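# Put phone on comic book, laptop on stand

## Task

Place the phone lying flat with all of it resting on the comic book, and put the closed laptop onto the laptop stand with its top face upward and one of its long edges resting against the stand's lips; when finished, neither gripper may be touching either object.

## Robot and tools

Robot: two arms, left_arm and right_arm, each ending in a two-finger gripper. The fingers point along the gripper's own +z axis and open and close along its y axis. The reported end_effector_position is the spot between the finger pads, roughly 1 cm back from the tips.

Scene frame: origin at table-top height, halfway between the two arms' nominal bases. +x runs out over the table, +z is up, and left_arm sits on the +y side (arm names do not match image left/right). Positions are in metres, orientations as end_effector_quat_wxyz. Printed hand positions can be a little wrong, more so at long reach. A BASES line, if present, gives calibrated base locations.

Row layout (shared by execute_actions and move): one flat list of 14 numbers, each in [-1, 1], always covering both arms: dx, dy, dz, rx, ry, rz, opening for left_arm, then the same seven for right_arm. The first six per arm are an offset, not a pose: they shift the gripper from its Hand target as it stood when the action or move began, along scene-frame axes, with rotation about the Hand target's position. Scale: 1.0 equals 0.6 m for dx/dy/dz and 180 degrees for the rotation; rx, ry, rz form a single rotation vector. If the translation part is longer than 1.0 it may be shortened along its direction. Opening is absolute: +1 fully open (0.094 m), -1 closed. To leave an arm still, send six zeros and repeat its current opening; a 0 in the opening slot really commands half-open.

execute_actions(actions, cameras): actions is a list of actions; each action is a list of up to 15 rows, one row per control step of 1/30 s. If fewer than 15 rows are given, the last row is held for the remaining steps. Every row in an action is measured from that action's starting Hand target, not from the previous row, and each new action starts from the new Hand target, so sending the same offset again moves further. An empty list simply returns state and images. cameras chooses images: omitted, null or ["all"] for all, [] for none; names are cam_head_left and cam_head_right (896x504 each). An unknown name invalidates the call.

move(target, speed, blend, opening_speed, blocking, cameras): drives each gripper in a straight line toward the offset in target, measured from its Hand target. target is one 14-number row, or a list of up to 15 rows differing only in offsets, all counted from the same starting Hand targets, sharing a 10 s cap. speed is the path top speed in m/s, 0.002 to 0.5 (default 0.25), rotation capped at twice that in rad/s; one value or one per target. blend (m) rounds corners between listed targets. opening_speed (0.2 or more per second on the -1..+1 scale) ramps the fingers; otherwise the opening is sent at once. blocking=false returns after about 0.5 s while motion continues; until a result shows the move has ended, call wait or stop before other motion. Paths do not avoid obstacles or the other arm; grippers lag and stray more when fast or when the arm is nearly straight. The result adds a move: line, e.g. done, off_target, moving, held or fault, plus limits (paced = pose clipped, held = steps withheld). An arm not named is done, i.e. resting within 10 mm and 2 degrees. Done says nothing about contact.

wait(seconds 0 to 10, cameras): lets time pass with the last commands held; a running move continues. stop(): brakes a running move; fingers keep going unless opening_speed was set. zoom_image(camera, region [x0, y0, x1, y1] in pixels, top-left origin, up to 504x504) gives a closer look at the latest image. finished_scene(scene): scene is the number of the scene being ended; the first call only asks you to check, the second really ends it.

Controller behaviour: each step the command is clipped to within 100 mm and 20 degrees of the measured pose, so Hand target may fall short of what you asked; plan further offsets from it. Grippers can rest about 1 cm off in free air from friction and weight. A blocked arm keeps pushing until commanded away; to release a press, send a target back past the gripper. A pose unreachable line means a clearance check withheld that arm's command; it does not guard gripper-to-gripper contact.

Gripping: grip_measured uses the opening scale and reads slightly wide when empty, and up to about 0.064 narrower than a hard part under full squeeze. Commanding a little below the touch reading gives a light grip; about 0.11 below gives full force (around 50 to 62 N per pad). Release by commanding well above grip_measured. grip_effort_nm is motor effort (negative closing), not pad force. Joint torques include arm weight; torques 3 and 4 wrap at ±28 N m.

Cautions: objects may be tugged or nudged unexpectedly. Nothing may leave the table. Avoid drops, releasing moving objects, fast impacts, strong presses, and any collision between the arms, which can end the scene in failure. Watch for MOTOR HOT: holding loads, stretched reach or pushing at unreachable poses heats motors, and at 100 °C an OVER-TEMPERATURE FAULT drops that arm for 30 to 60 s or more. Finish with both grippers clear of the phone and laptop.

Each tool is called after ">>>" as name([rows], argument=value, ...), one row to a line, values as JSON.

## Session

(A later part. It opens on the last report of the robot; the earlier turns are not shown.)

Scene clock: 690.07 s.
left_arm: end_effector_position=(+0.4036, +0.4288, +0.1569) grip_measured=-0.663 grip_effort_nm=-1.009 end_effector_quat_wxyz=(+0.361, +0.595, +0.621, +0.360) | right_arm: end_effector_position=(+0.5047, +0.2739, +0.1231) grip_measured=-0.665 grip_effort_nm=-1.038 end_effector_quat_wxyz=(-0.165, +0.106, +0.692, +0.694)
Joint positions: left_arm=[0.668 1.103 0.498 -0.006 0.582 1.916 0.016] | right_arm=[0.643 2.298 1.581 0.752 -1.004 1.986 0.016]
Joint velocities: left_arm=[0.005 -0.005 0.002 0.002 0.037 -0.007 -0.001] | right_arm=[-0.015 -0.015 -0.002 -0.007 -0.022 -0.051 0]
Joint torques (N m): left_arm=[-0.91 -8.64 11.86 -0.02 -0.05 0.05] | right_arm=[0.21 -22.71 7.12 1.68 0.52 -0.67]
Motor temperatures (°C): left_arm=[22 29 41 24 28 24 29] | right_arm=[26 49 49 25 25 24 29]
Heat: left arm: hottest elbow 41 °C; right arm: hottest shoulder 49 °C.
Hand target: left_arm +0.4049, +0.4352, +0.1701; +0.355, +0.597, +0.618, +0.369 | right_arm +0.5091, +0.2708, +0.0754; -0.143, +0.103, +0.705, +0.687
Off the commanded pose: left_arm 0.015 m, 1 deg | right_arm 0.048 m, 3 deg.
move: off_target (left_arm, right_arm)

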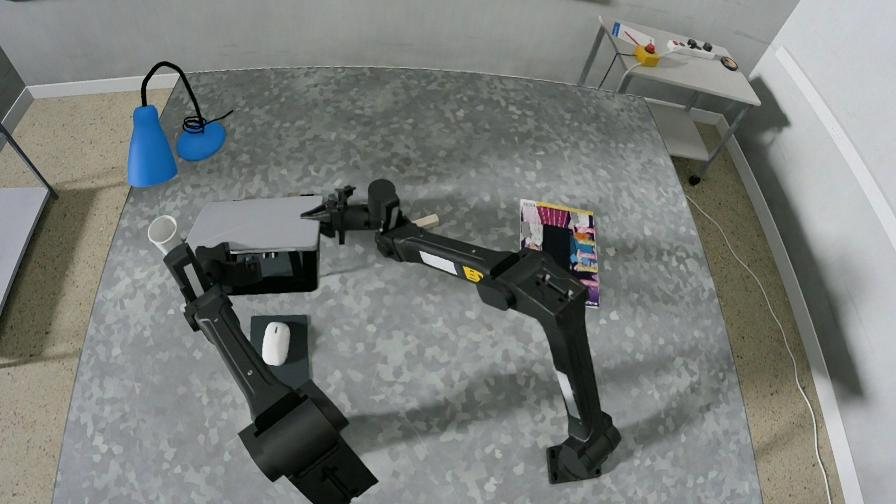

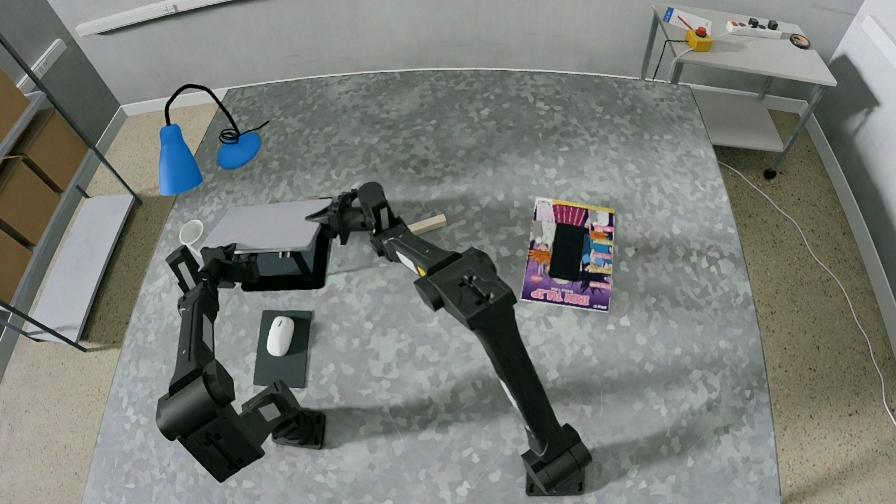

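>>> move(target=[0.0,0,0.0,0,0.03,0,-0.72,0.0,0,-0.03,0,0.03,0,-0.72], speed=0.04)

>>> zoom_image(camera="cam_head_left", region=[180, 160, 360, 300])

>>> zoom_image(camera="cam_head_right", region=[180, 160, 360, 300])

Scene clock: 696.63 s.
left_arm: end_effector_position=(+0.4038, +0.4285, +0.1568) grip_measured=-0.663 grip_effort_nm=-1.009 end_effector_quat_wxyz=(+0.337, +0.607, +0.640, +0.331) | right_arm: end_effector_position=(+0.5038, +0.2738, +0.1194) grip_measured=-0.666 grip_effort_nm=-1.038 end_effector_quat_wxyz=(-0.193, +0.130, +0.688, +0.687)
Joint positions: left_arm=[0.65 1.099 0.552 -0.154 0.536 1.943 0.016] | right_arm=[0.643 2.305 1.581 0.761 -1.009 2.064 0.016]
Joint velocities: left_arm=[-0.015 -0.005 -0.002 -0.002 -0.037 -0.051 0] | right_arm=[-0.005 0.034 -0.002 0.002 -0.066 0.095 0]
Joint torques (N m): left_arm=[-1.26 -8.41 12.62 0.17 -0.38 0.24] | right_arm=[0.21 -20.89 6.99 2.56 0.66 -0.49]
Motor temperatures (°C): left_arm=[22 29 41 24 28 24 29] | right_arm=[26 49 48 25 26 24 29]
Heat: left arm: hottest elbow 41 °C; right arm: hottest shoulder 49 °C.
Hand target: left_arm +0.4050, +0.4353, +0.1698; +0.325, +0.614, +0.634, +0.341 | right_arm +0.5087, +0.2707, +0.0576; -0.176, +0.136, +0.697, +0.682
Off the commanded pose: left_arm 0.015 m, 2 deg | right_arm 0.062 m, 2 deg.
move: off_target (left_arm, right_arm)

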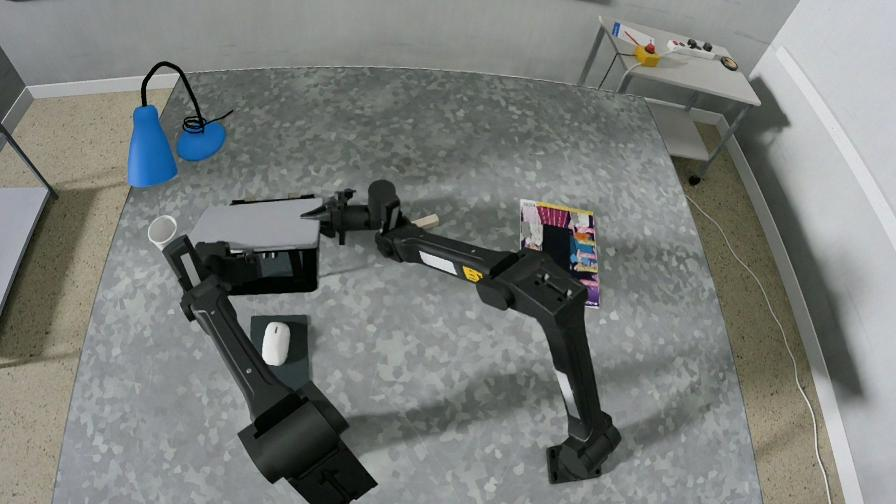

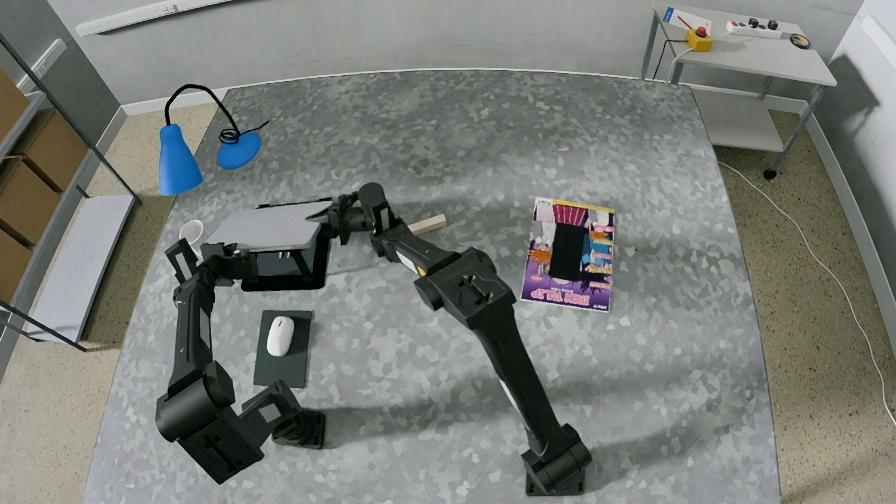

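Scaled by 2.800.

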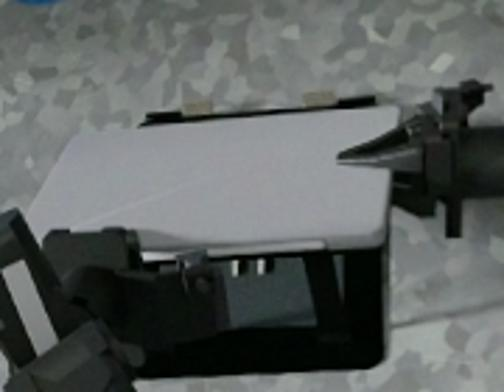

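Scaled by 2.800.

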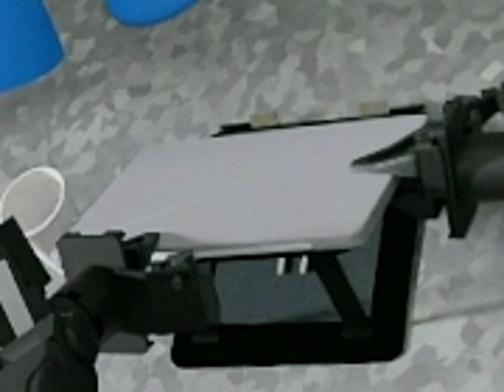

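>>> move(target=[0.05,0,-0.015,0,0.0,0,-0.72,0.05,0,0.0,0,0.0,0,-0.72], speed=0.04)

>>> zoom_image(camera="cam_head_left", region=[180, 160, 360, 300])

>>> zoom_image(camera="cam_head_right", region=[180, 160, 360, 300])

Scene clock: 708.53 s.
left_arm: end_effector_position=(+0.4243, +0.4235, +0.1497) grip_measured=-0.663 grip_effort_nm=-1.009 end_effector_quat_wxyz=(+0.331, +0.614, +0.637, +0.329) | right_arm: end_effector_position=(+0.5203, +0.2682, +0.1076) grip_measured=-0.666 grip_effort_nm=-1.038 end_effector_quat_wxyz=(-0.198, +0.136, +0.687, +0.686)
Joint positions: left_arm=[0.594 1.156 0.573 -0.111 0.489 1.923 0.016] | right_arm=[0.623 2.345 1.624 0.759 -1.028 2.08 0.016]
Joint velocities: left_arm=[-0.005 -0.005 0.002 -0.017 -0.007 0.007 0.001] | right_arm=[-0.005 -0.024 0.007 -0.007 -0.11 -0.066 0]
Joint torques (N m): left_arm=[-1.26 -6.36 13.31 1.16 -0.35 0.01] | right_arm=[-0.26 -20.78 10.63 1.37 0.51 -0.58]
Motor temperatures (°C): left_arm=[22 29 42 24 27 24 29] | right_arm=[26 49 47 25 26 24 29]
Heat: left arm: hottest elbow 42 °C; right arm: hottest shoulder 49 °C.
Hand target: left_arm +0.4349, +0.4350, +0.1610; +0.325, +0.613, +0.634, +0.341 | right_arm +0.5387, +0.2703, +0.0570; -0.176, +0.136, +0.697, +0.682
Off the commanded pose: left_arm 0.019 m, 2 deg | right_arm 0.053 m, 3 deg.
move: off_target (left_arm, right_arm)

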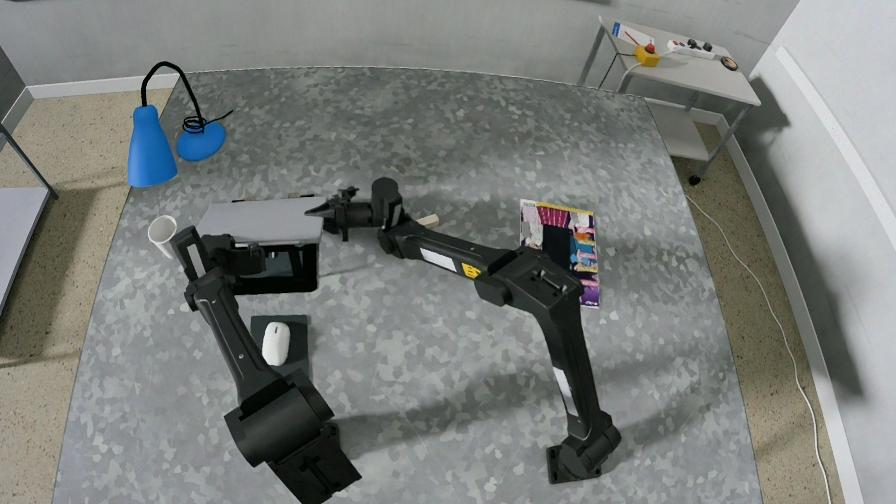

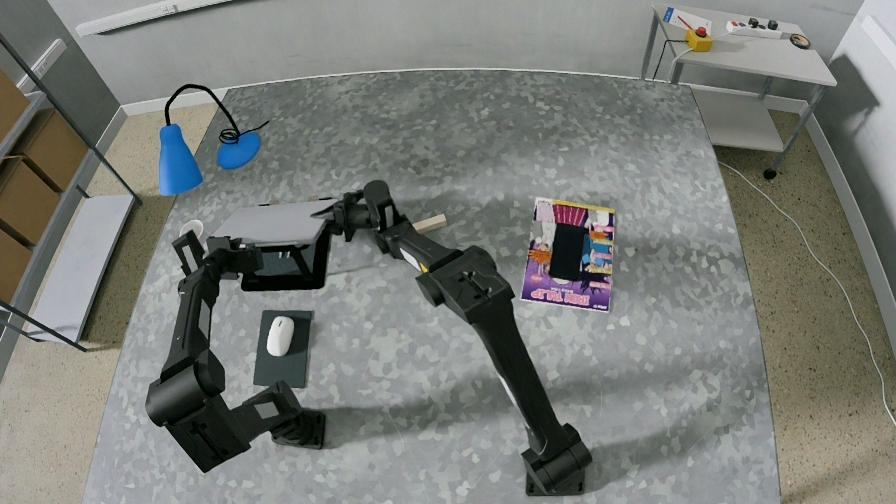

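Scaled by 2.800.

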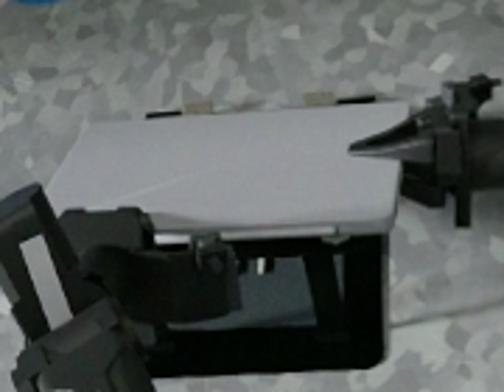

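Scaled by 2.800.

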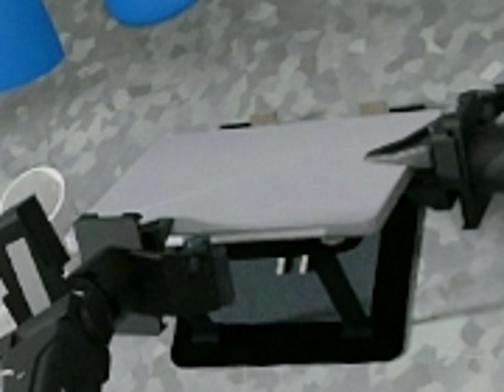

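>>> move(target=[0.0,0,-0.06,0,0.0,0,-0.72,0.01,0,-0.02,0,0.0,0,-0.72], speed=0.04)

>>> zoom_image(camera="cam_head_left", region=[180, 160, 360, 300])

>>> zoom_image(camera="cam_head_right", region=[180, 160, 360, 300])

Scene clock: 715.10 s.
left_arm: end_effector_position=(+0.4395, +0.4284, +0.1460) grip_measured=-0.663 grip_effort_nm=-1.009 end_effector_quat_wxyz=(+0.341, +0.611, +0.625, +0.347) | right_arm: end_effector_position=(+0.5313, +0.2708, +0.1018) grip_measured=-0.666 grip_effort_nm=-1.038 end_effector_quat_wxyz=(-0.192, +0.138, +0.685, +0.689)
Joint positions: left_arm=[0.584 1.213 0.573 -0.001 0.495 1.909 0.016] | right_arm=[0.618 2.375 1.662 0.759 -1.021 2.08 0.016]
Joint velocities: left_arm=[-0.024 -0.005 0.002 -0.012 -0.037 -0.022 0] | right_arm=[0.005 0.015 0.012 0.007 -0.037 -0.051 -0.001]
Joint torques (N m): left_arm=[-0.32 -5.3 8.13 1.96 -0.56 0.13] | right_arm=[-0.26 -21.19 9.81 1.42 0.09 -0.57]
Motor temperatures (°C): left_arm=[22 29 42 24 27 24 29] | right_arm=[26 48 47 25 26 24 29]
Heat: left arm: hottest elbow 42 °C; right arm: hottest shoulder 48 °C.
Hand target: left_arm +0.4346, +0.4350, +0.1253; +0.325, +0.613, +0.634, +0.341 | right_arm +0.5446, +0.2700, +0.0449; -0.176, +0.136, +0.697, +0.682
Off the commanded pose: left_arm 0.022 m, 2 deg | right_arm 0.058 m, 2 deg.
move: off_target (left_arm, right_arm)

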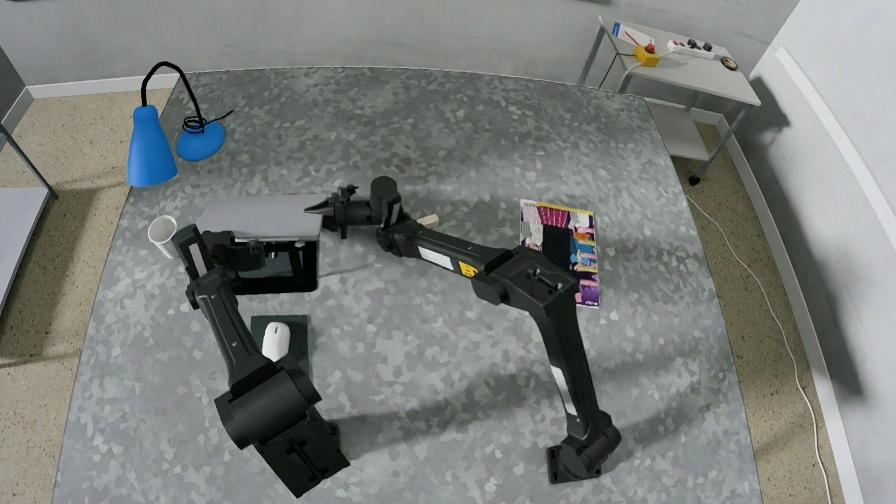

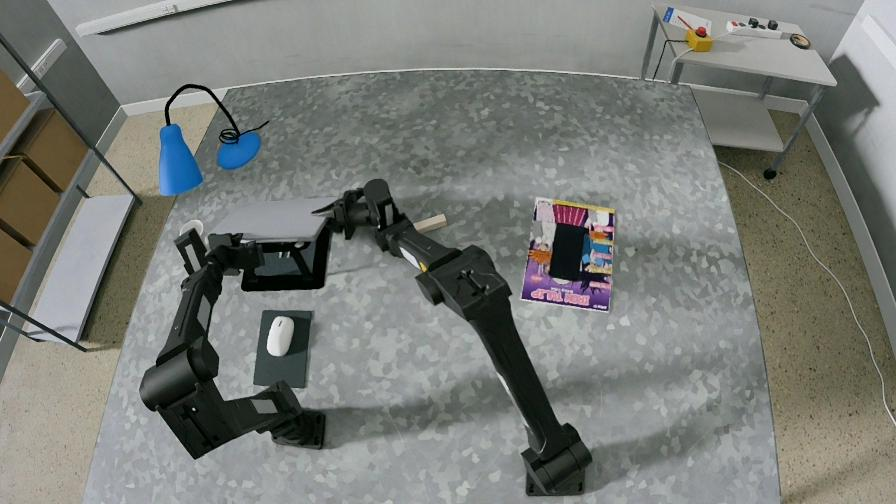

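Scaled by 2.800.

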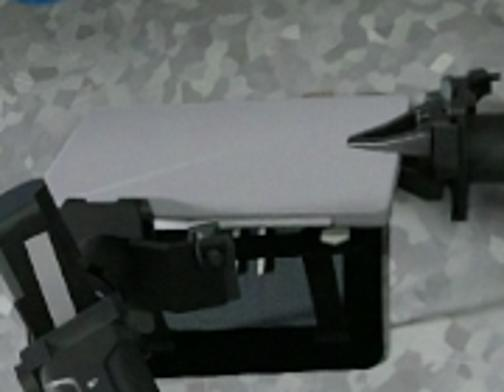

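Scaled by 2.800.

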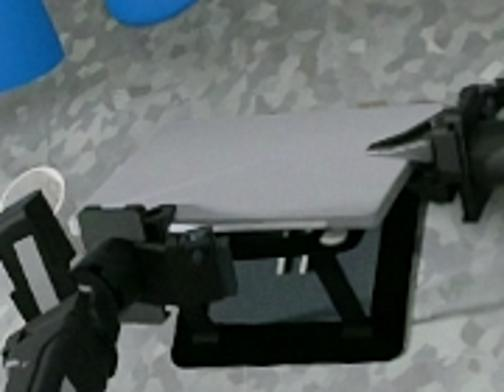

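>>> move(target=[-0.04,0,-0.05,0,0.0,0,-0.72,-0.04,0,-0.03,0,0.0,0,-0.72], speed=0.04)

>>> zoom_image(camera="cam_head_left", region=[180, 160, 360, 300])

>>> zoom_image(camera="cam_head_right", region=[180, 160, 360, 300])

Scene clock: 720.70 s.
left_arm: end_effector_position=(+0.4382, +0.4268, +0.1472) grip_measured=-0.663 grip_effort_nm=-1.009 end_effector_quat_wxyz=(+0.355, +0.608, +0.605, +0.372) | right_arm: end_effector_position=(+0.5314, +0.2709, +0.1033) grip_measured=-0.666 grip_effort_nm=-1.038 end_effector_quat_wxyz=(-0.173, +0.125, +0.679, +0.702)
Joint positions: left_arm=[0.592 1.213 0.532 0.107 0.521 1.909 0.016] | right_arm=[0.62 2.381 1.657 0.808 -1.004 2.067 0.016]
Joint velocities: left_arm=[-0.005 -0.005 -0.002 -0.002 0.007 -0.081 0.001] | right_arm=[0.024 0.005 0.017 0.002 -0.007 -0.051 0]
Joint torques (N m): left_arm=[1.44 -5.13 3.82 0.91 -0.2 0.42] | right_arm=[1.08 -21.77 5.52 1.88 0.15 -0.49]
Motor temperatures (°C): left_arm=[22 28 41 24 27 24 29] | right_arm=[26 48 47 25 25 25 29]
Heat: left arm: hottest elbow 41 °C; right arm: hottest shoulder 48 °C.
Hand target: left_arm +0.4103, +0.4351, +0.0952; +0.325, +0.613, +0.634, +0.341 | right_arm +0.5201, +0.2703, +0.0273; -0.176, +0.136, +0.697, +0.682
Off the commanded pose: left_arm 0.059 m, 6 deg | right_arm 0.077 m, 3 deg.
move: off_target (left_arm, right_arm)

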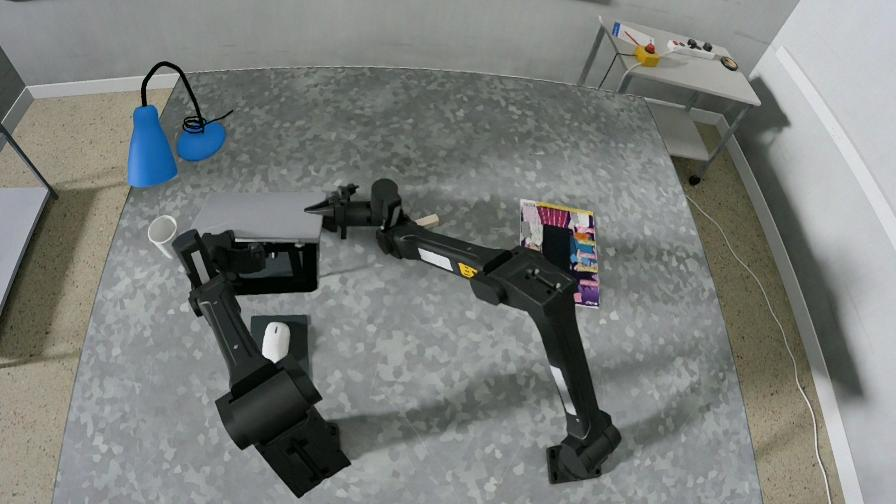

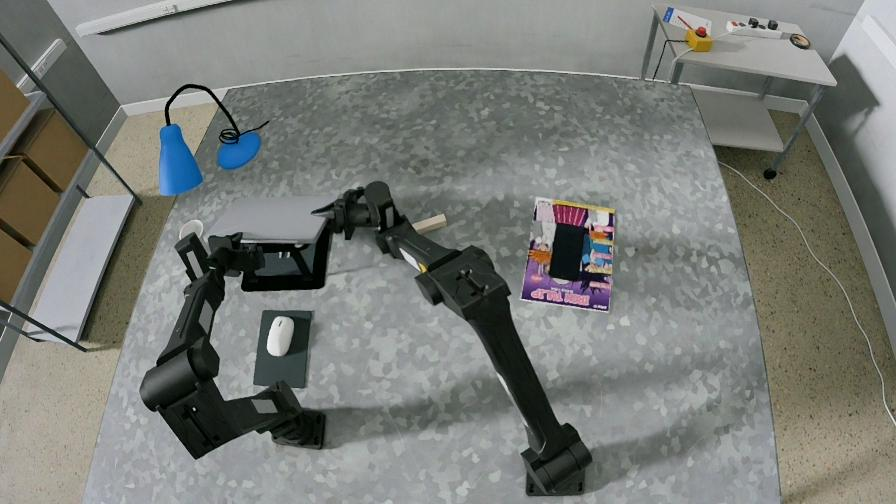

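Scaled by 2.800.

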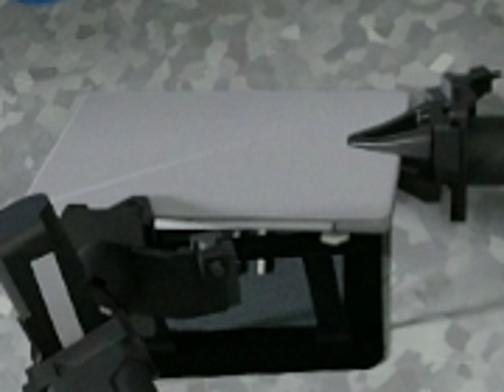

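Scaled by 2.800.

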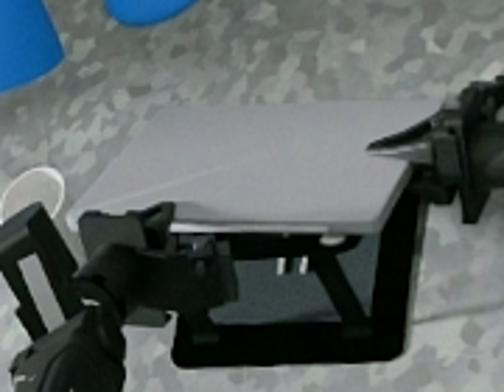

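>>> move(target=[0.0,0,0.1,0,0.0,0,-0.72,0.0,0,0.02,0,0.03,0,-0.72], speed=0.04)

>>> zoom_image(camera="cam_head_left", region=[180, 160, 360, 300])

>>> zoom_image(camera="cam_head_right", region=[180, 160, 360, 300])

Scene clock: 728.30 s.
left_arm: end_effector_position=(+0.4190, +0.4229, +0.1459) grip_measured=-0.663 grip_effort_nm=-1.004 end_effector_quat_wxyz=(+0.337, +0.613, +0.632, +0.333) | right_arm: end_effector_position=(+0.5218, +0.2727, +0.0999) grip_measured=-0.666 grip_effort_nm=-1.043 end_effector_quat_wxyz=(-0.192, +0.121, +0.682, +0.695)
Joint positions: left_arm=[0.608 1.152 0.549 -0.082 0.512 1.929 0.016] | right_arm=[0.626 2.38 1.649 0.808 -1.032 2.082 0.016]
Joint velocities: left_arm=[-0.015 0.015 0.007 -0.007 -0.007 0.007 0] | right_arm=[-0.034 0.005 0.002 -0.007 0.007 -0.007 0.001]
Joint torques (N m): left_arm=[0.62 -10.58 10.92 -0.12 0.12 0.26] | right_arm=[0.67 -23.59 5.56 0.88 1.17 0.1]
Motor temperatures (°C): left_arm=[22 28 41 24 27 24 29] | right_arm=[26 48 46 25 25 24 29]
Heat: left arm: hottest elbow 41 °C; right arm: hottest shoulder 48 °C.
Hand target: left_arm +0.4108, +0.4352, +0.1550; +0.325, +0.614, +0.634, +0.341 | right_arm +0.5204, +0.2703, +0.0394; -0.209, +0.167, +0.688, +0.675
Off the commanded pose: left_arm 0.018 m, 2 deg | right_arm 0.061 m, 6 deg.
joint sent to its limit (right arm) — joint 6 (wrist roll), upper limit. The joint targets are off in position, not in orientation.
move: off_target (left_arm, right_arm)

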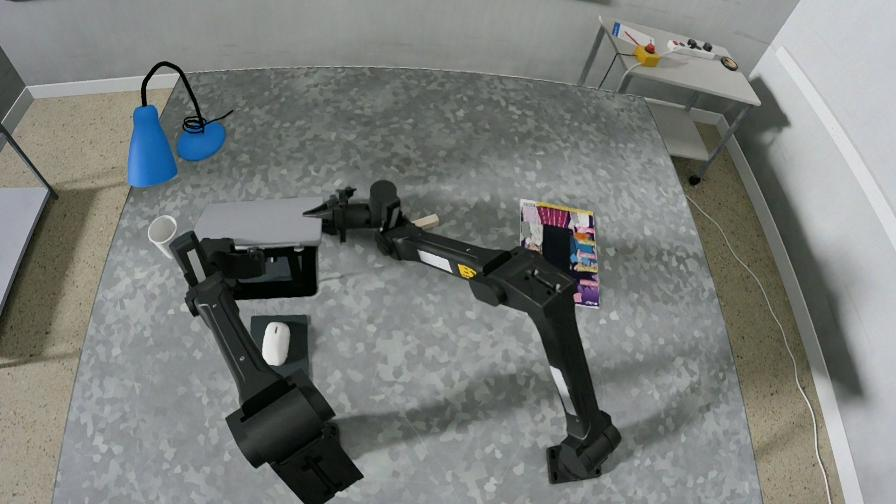

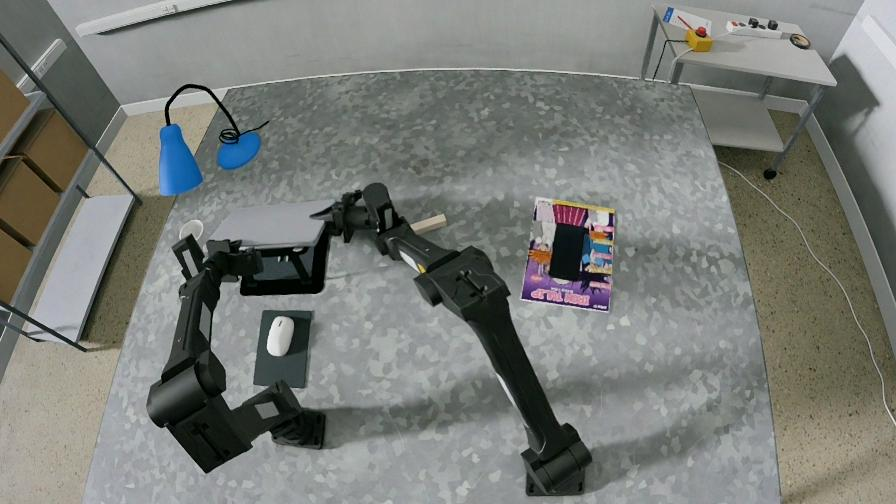

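Scaled by 2.800.

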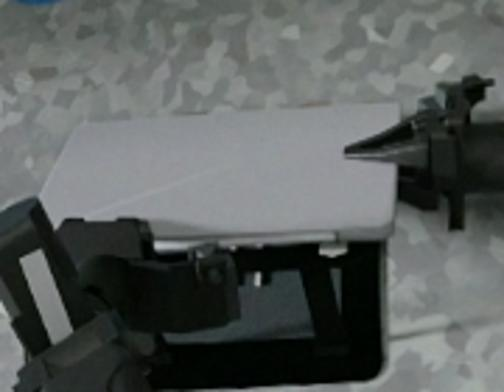

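Scaled by 2.800.

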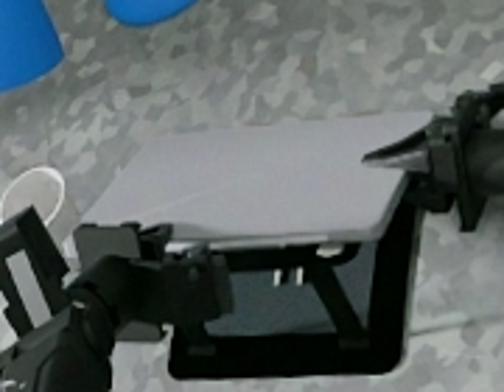

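>>> move(target=[0.04,0,-0.015,0,0.0,0,-0.72,0.04,0,-0.01,0,0.0,0,-0.72], speed=0.04)

>>> zoom_image(camera="cam_head_left", region=[180, 160, 360, 300])

>>> zoom_image(camera="cam_head_right", region=[180, 160, 360, 300])

Scene clock: 746.43 s.
left_arm: end_effector_position=(+0.4264, +0.4266, +0.1447) grip_measured=-0.663 grip_effort_nm=-1.009 end_effector_quat_wxyz=(+0.332, +0.611, +0.634, +0.338) | right_arm: end_effector_position=(+0.5245, +0.2730, +0.0989) grip_measured=-0.666 grip_effort_nm=-1.043 end_effector_quat_wxyz=(-0.197, +0.128, +0.685, +0.689)
Joint positions: left_arm=[0.596 1.176 0.561 -0.06 0.488 1.921 0.016] | right_arm=[0.624 2.38 1.658 0.777 -1.035 2.082 0.016]
Joint velocities: left_arm=[0.005 0.005 -0.017 -0.002 0.007 -0.066 0] | right_arm=[-0.024 0.005 -0.017 -0.012 -0.007 0.037 0]
Joint torques (N m): left_arm=[-1.14 -6.36 12.1 1.36 -0.25 0.06] | right_arm=[-0.62 -20.42 9.84 1.01 0.56 0.1]
Motor temperatures (°C): left_arm=[22 28 40 24 27 24 29] | right_arm=[26 46 44 25 27 24 29]
Heat: left arm: hottest elbow 40 °C; right arm: hottest shoulder 46 °C.
Hand target: left_arm +0.4348, +0.4349, +0.1461; +0.325, +0.613, +0.634, +0.341 | right_arm +0.5443, +0.2700, +0.0331; -0.209, +0.167, +0.688, +0.675
Off the commanded pose: left_arm 0.012 m, 1 deg | right_arm 0.069 m, 5 deg.
joint sent to its limit (right arm) — joint 6 (wrist roll), upper limit. The joint targets are off in position, not in orientation.
move: off_target (left_arm, right_arm)

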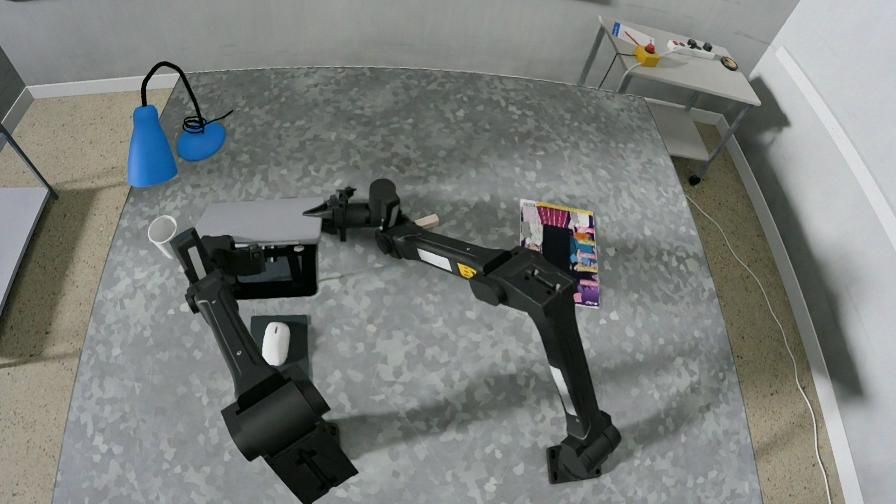

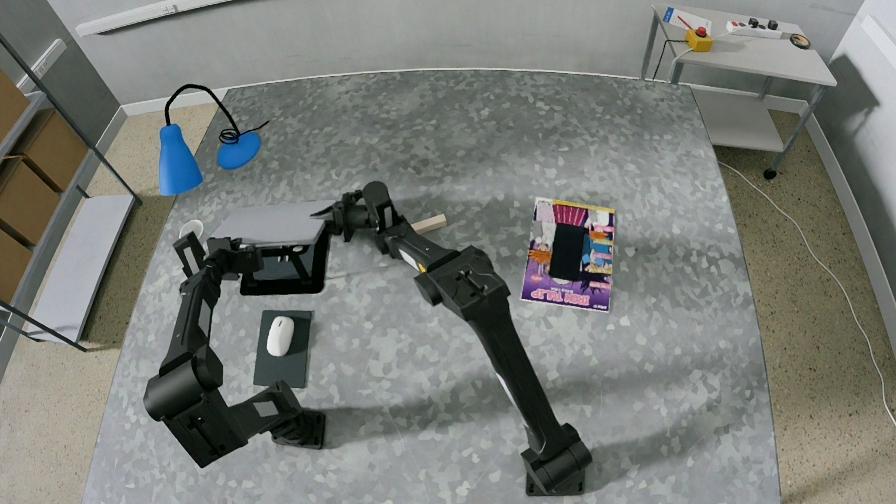

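Scaled by 2.800.

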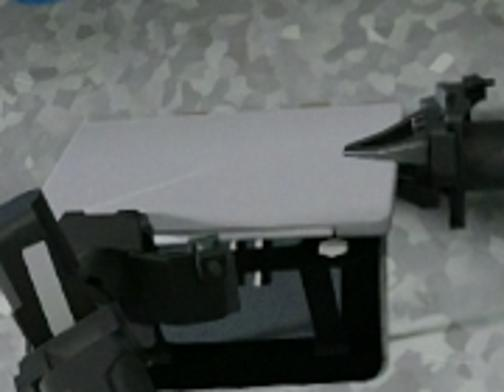

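Scaled by 2.800.

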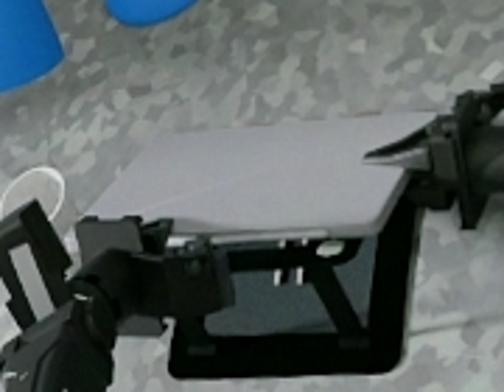

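>>> move(target=[0.03,0,-0.015,0,0.0,0,-0.72,0.03,0,-0.01,0,0.0,0,-0.72], speed=0.04)

>>> zoom_image(camera="cam_head_left", region=[180, 160, 360, 300])

>>> zoom_image(camera="cam_head_right", region=[180, 160, 360, 300])

Scene clock: 750.23 s.
left_arm: end_effector_position=(+0.4440, +0.4282, +0.1398) grip_measured=-0.666 grip_effort_nm=-1.009 end_effector_quat_wxyz=(+0.331, +0.608, +0.638, +0.337) | right_arm: end_effector_position=(+0.5409, +0.2753, +0.0909) grip_measured=-0.666 grip_effort_nm=-1.033 end_effector_quat_wxyz=(-0.198, +0.130, +0.686, +0.688)
Joint positions: left_arm=[0.566 1.232 0.587 -0.02 0.46 1.891 0.016] | right_arm=[0.613 2.423 1.723 0.75 -1.044 2.082 0.016]
Joint velocities: left_arm=[0.005 -0.005 0.002 -0.017 -0.022 -0.022 -0.001] | right_arm=[-0.005 -0.005 0.007 0.007 -0.051 0.037 0]
Joint torques (N m): left_arm=[-1.55 -6.36 11.6 2.03 -0.16 0.12] | right_arm=[-0.91 -21.66 10.04 0.85 0.38 0.1]
Motor temperatures (°C): left_arm=[22 28 40 24 27 24 29] | right_arm=[26 46 44 25 27 24 29]
Heat: left arm: hottest elbow 40 °C; right arm: hottest shoulder 46 °C.
Hand target: left_arm +0.4526, +0.4348, +0.1371; +0.325, +0.613, +0.634, +0.341 | right_arm +0.5621, +0.2697, +0.0266; -0.209, +0.167, +0.688, +0.675
Off the commanded pose: left_arm 0.011 m, 1 deg | right_arm 0.068 m, 5 deg.
joint sent to its limit (right arm) — joint 6 (wrist roll), upper limit. The joint targets are off in position, not in orientation.
move: off_target (left_arm, right_arm)

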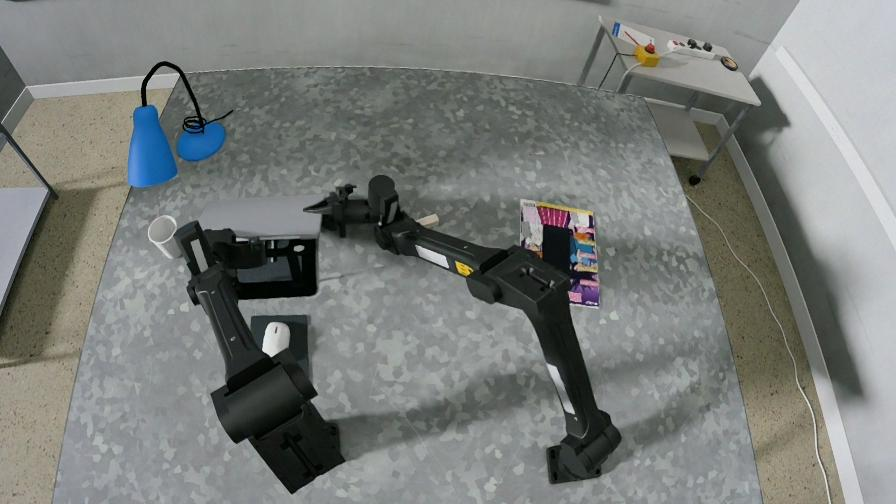

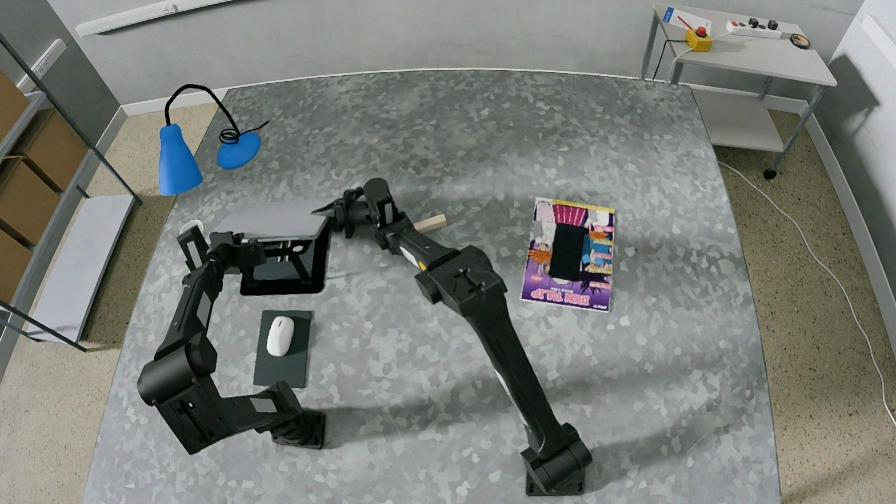

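Scaled by 2.800.

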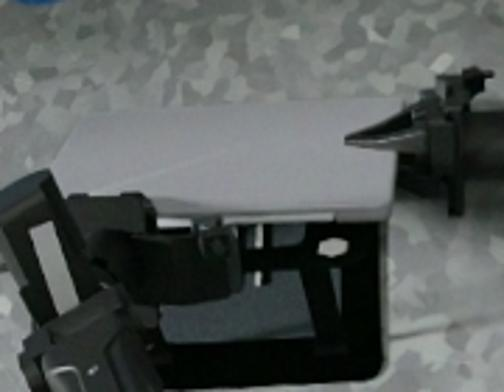

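Scaled by 2.800.

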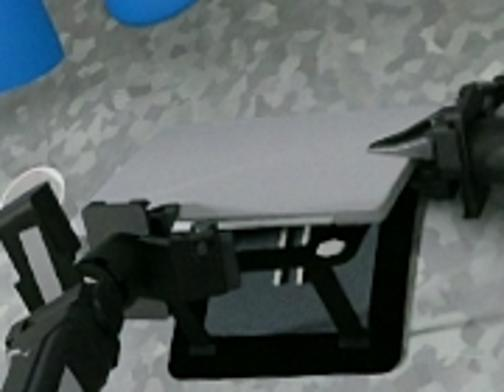

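>>> move(target=[-0.02,0,-0.05,0,0.0,0,-0.72,-0.02,0,-0.05,0,0.0,0,-0.72], speed=0.04)

>>> zoom_image(camera="cam_head_left", region=[180, 160, 360, 300])

>>> zoom_image(camera="cam_head_right", region=[180, 160, 360, 300])

Scene clock: 763.03 s.
left_arm: end_effector_position=(+0.4492, +0.4288, +0.1417) grip_measured=-0.666 grip_effort_nm=-1.004 end_effector_quat_wxyz=(+0.343, +0.607, +0.624, +0.352) | right_arm: end_effector_position=(+0.5430, +0.2750, +0.0887) grip_measured=-0.666 grip_effort_nm=-1.033 end_effector_quat_wxyz=(-0.184, +0.125, +0.680, +0.699)
Joint positions: left_arm=[0.568 1.248 0.577 0.049 0.48 1.89 0.016] | right_arm=[0.613 2.435 1.724 0.796 -1.027 2.082 0.016]
Joint velocities: left_arm=[-0.015 -0.005 0.012 0.002 -0.007 0.051 0.001] | right_arm=[-0.024 0.005 0.007 0.007 -0.081 0.007 0]
Joint torques (N m): left_arm=[0.21 -5.36 6.16 2.85 -0.31 0.27] | right_arm=[-0.26 -19.55 7.83 1.4 0.17 0.1]
Motor temperatures (°C): left_arm=[22 28 40 24 27 24 29] | right_arm=[26 47 45 25 26 24 29]
Heat: left arm: hottest elbow 40 °C; right arm: hottest shoulder 47 °C.
Hand target: left_arm +0.4403, +0.4349, +0.1073; +0.325, +0.613, +0.634, +0.341 | right_arm +0.5496, +0.2697, -0.0030; -0.209, +0.168, +0.688, +0.675
Off the commanded pose: left_arm 0.036 m, 3 deg | right_arm 0.092 m, 6 deg.
joint sent to its limit (right arm) — joint 6 (wrist roll), upper limit. The joint targets are off in position, not in orientation.
move: off_target (left_arm, right_arm)

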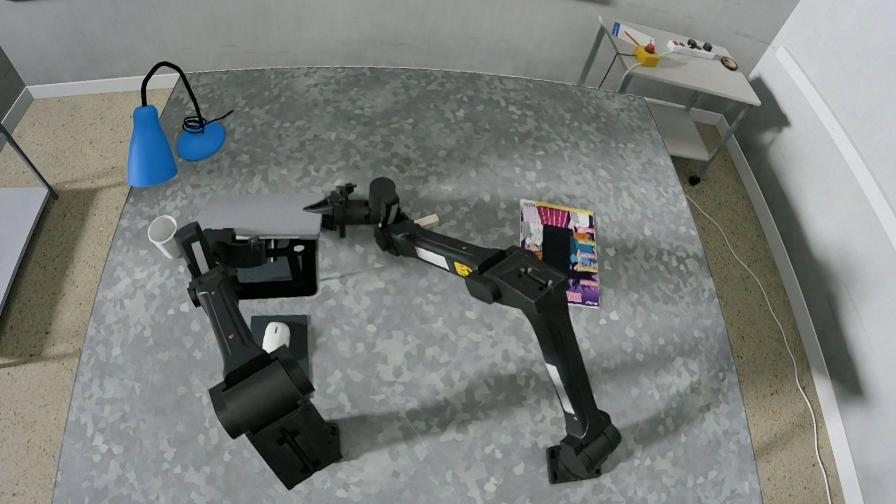

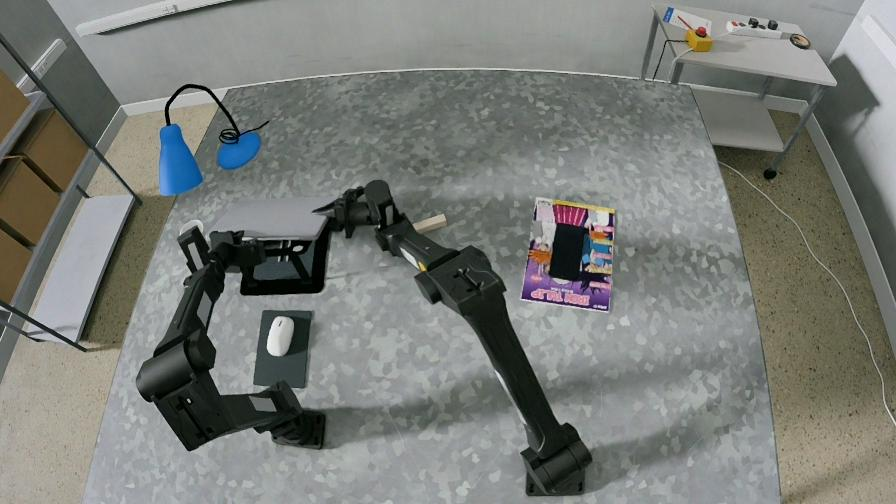

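Scaled by 2.800.

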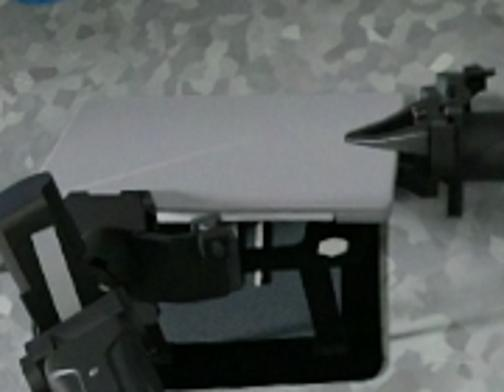

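Scaled by 2.800.

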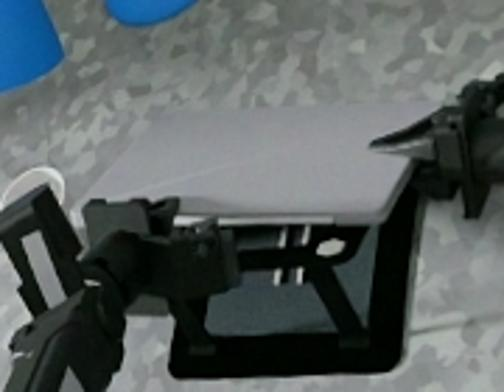

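>>> move(target=[-0.01,0,0.07,0,0.0,0,-0.72,-0.03,0,0.02,0,0.0,0,-0.72], speed=0.04)

>>> zoom_image(camera="cam_head_left", region=[180, 160, 360, 300])

>>> zoom_image(camera="cam_head_right", region=[180, 160, 360, 300])

Scene clock: 772.73 s.
left_arm: end_effector_position=(+0.4428, +0.4262, +0.1400) grip_measured=-0.667 grip_effort_nm=-1.009 end_effector_quat_wxyz=(+0.332, +0.614, +0.633, +0.335) | right_arm: end_effector_position=(+0.5409, +0.2750, +0.0876) grip_measured=-0.665 grip_effort_nm=-1.038 end_effector_quat_wxyz=(-0.185, +0.123, +0.680, +0.698)
Joint positions: left_arm=[0.568 1.228 0.587 -0.031 0.47 1.905 0.016] | right_arm=[0.614 2.435 1.719 0.801 -1.03 2.082 0.016]
Joint velocities: left_arm=[-0.005 -0.015 0.002 0.012 0.022 0.051 0] | right_arm=[-0.005 -0.005 0.002 0.012 0.066 0.007 -0.001]
Joint torques (N m): left_arm=[1.38 -12.04 9.88 -0.01 0.33 0.16] | right_arm=[0.73 -22.83 4.59 1.65 0.75 0.1]
Motor temperatures (°C): left_arm=[22 28 40 24 27 24 29] | right_arm=[26 46 45 25 26 24 29]
Heat: left arm: hottest elbow 40 °C; right arm: hottest shoulder 46 °C.
Hand target: left_arm +0.4347, +0.4349, +0.1491; +0.325, +0.613, +0.634, +0.341 | right_arm +0.5319, +0.2700, +0.0093; -0.209, +0.167, +0.688, +0.675
Off the commanded pose: left_arm 0.015 m, 1 deg | right_arm 0.079 m, 6 deg.
joint sent to its limit (right arm) — joint 6 (wrist roll), upper limit. The joint targets are off in position, not in orientation.
move: off_target (left_arm, right_arm)

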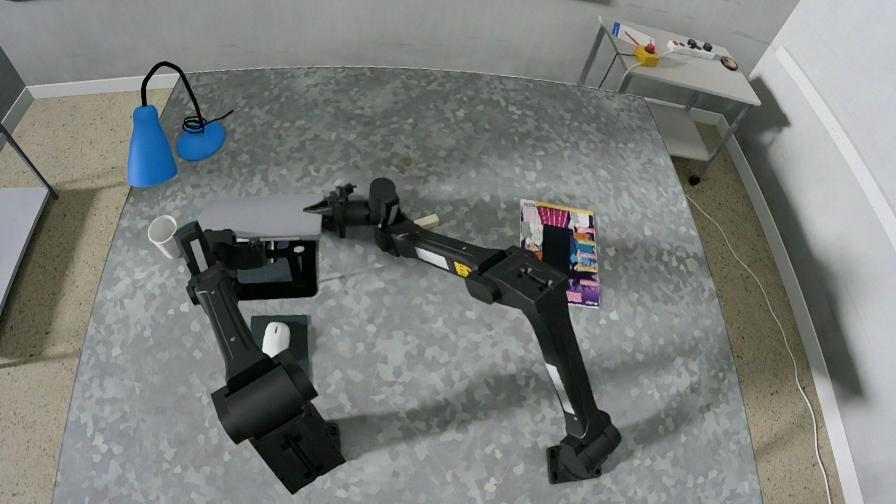

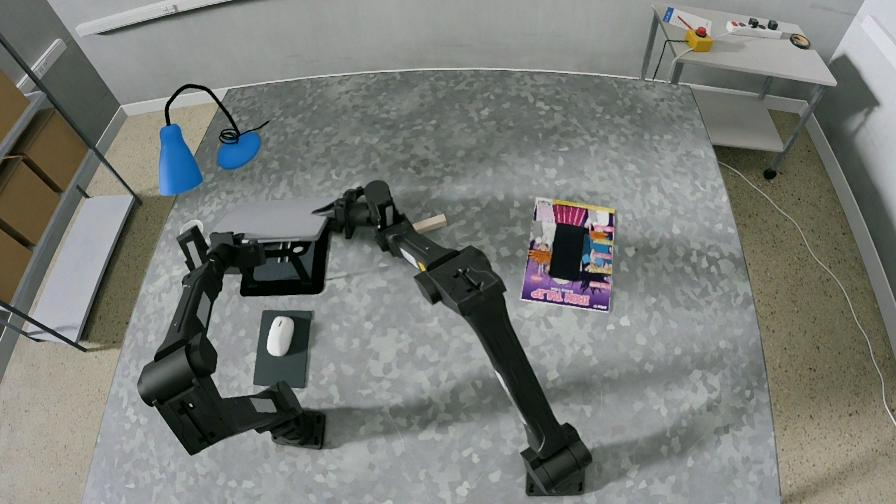

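Scaled by 2.800.

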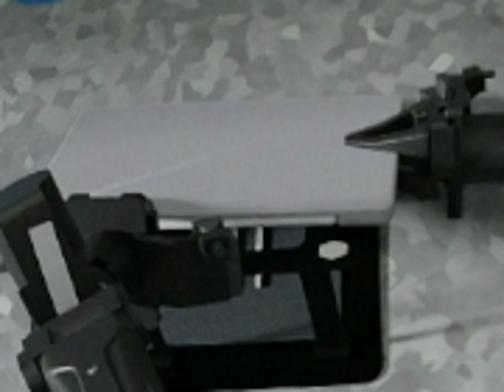

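Scaled by 2.800.

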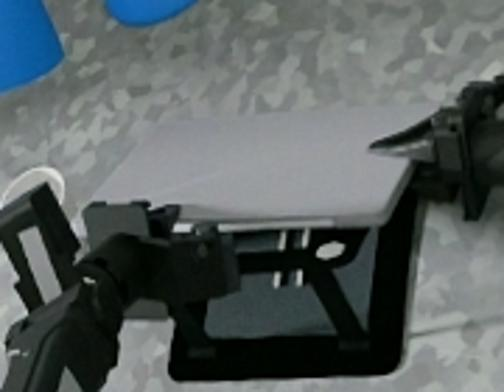

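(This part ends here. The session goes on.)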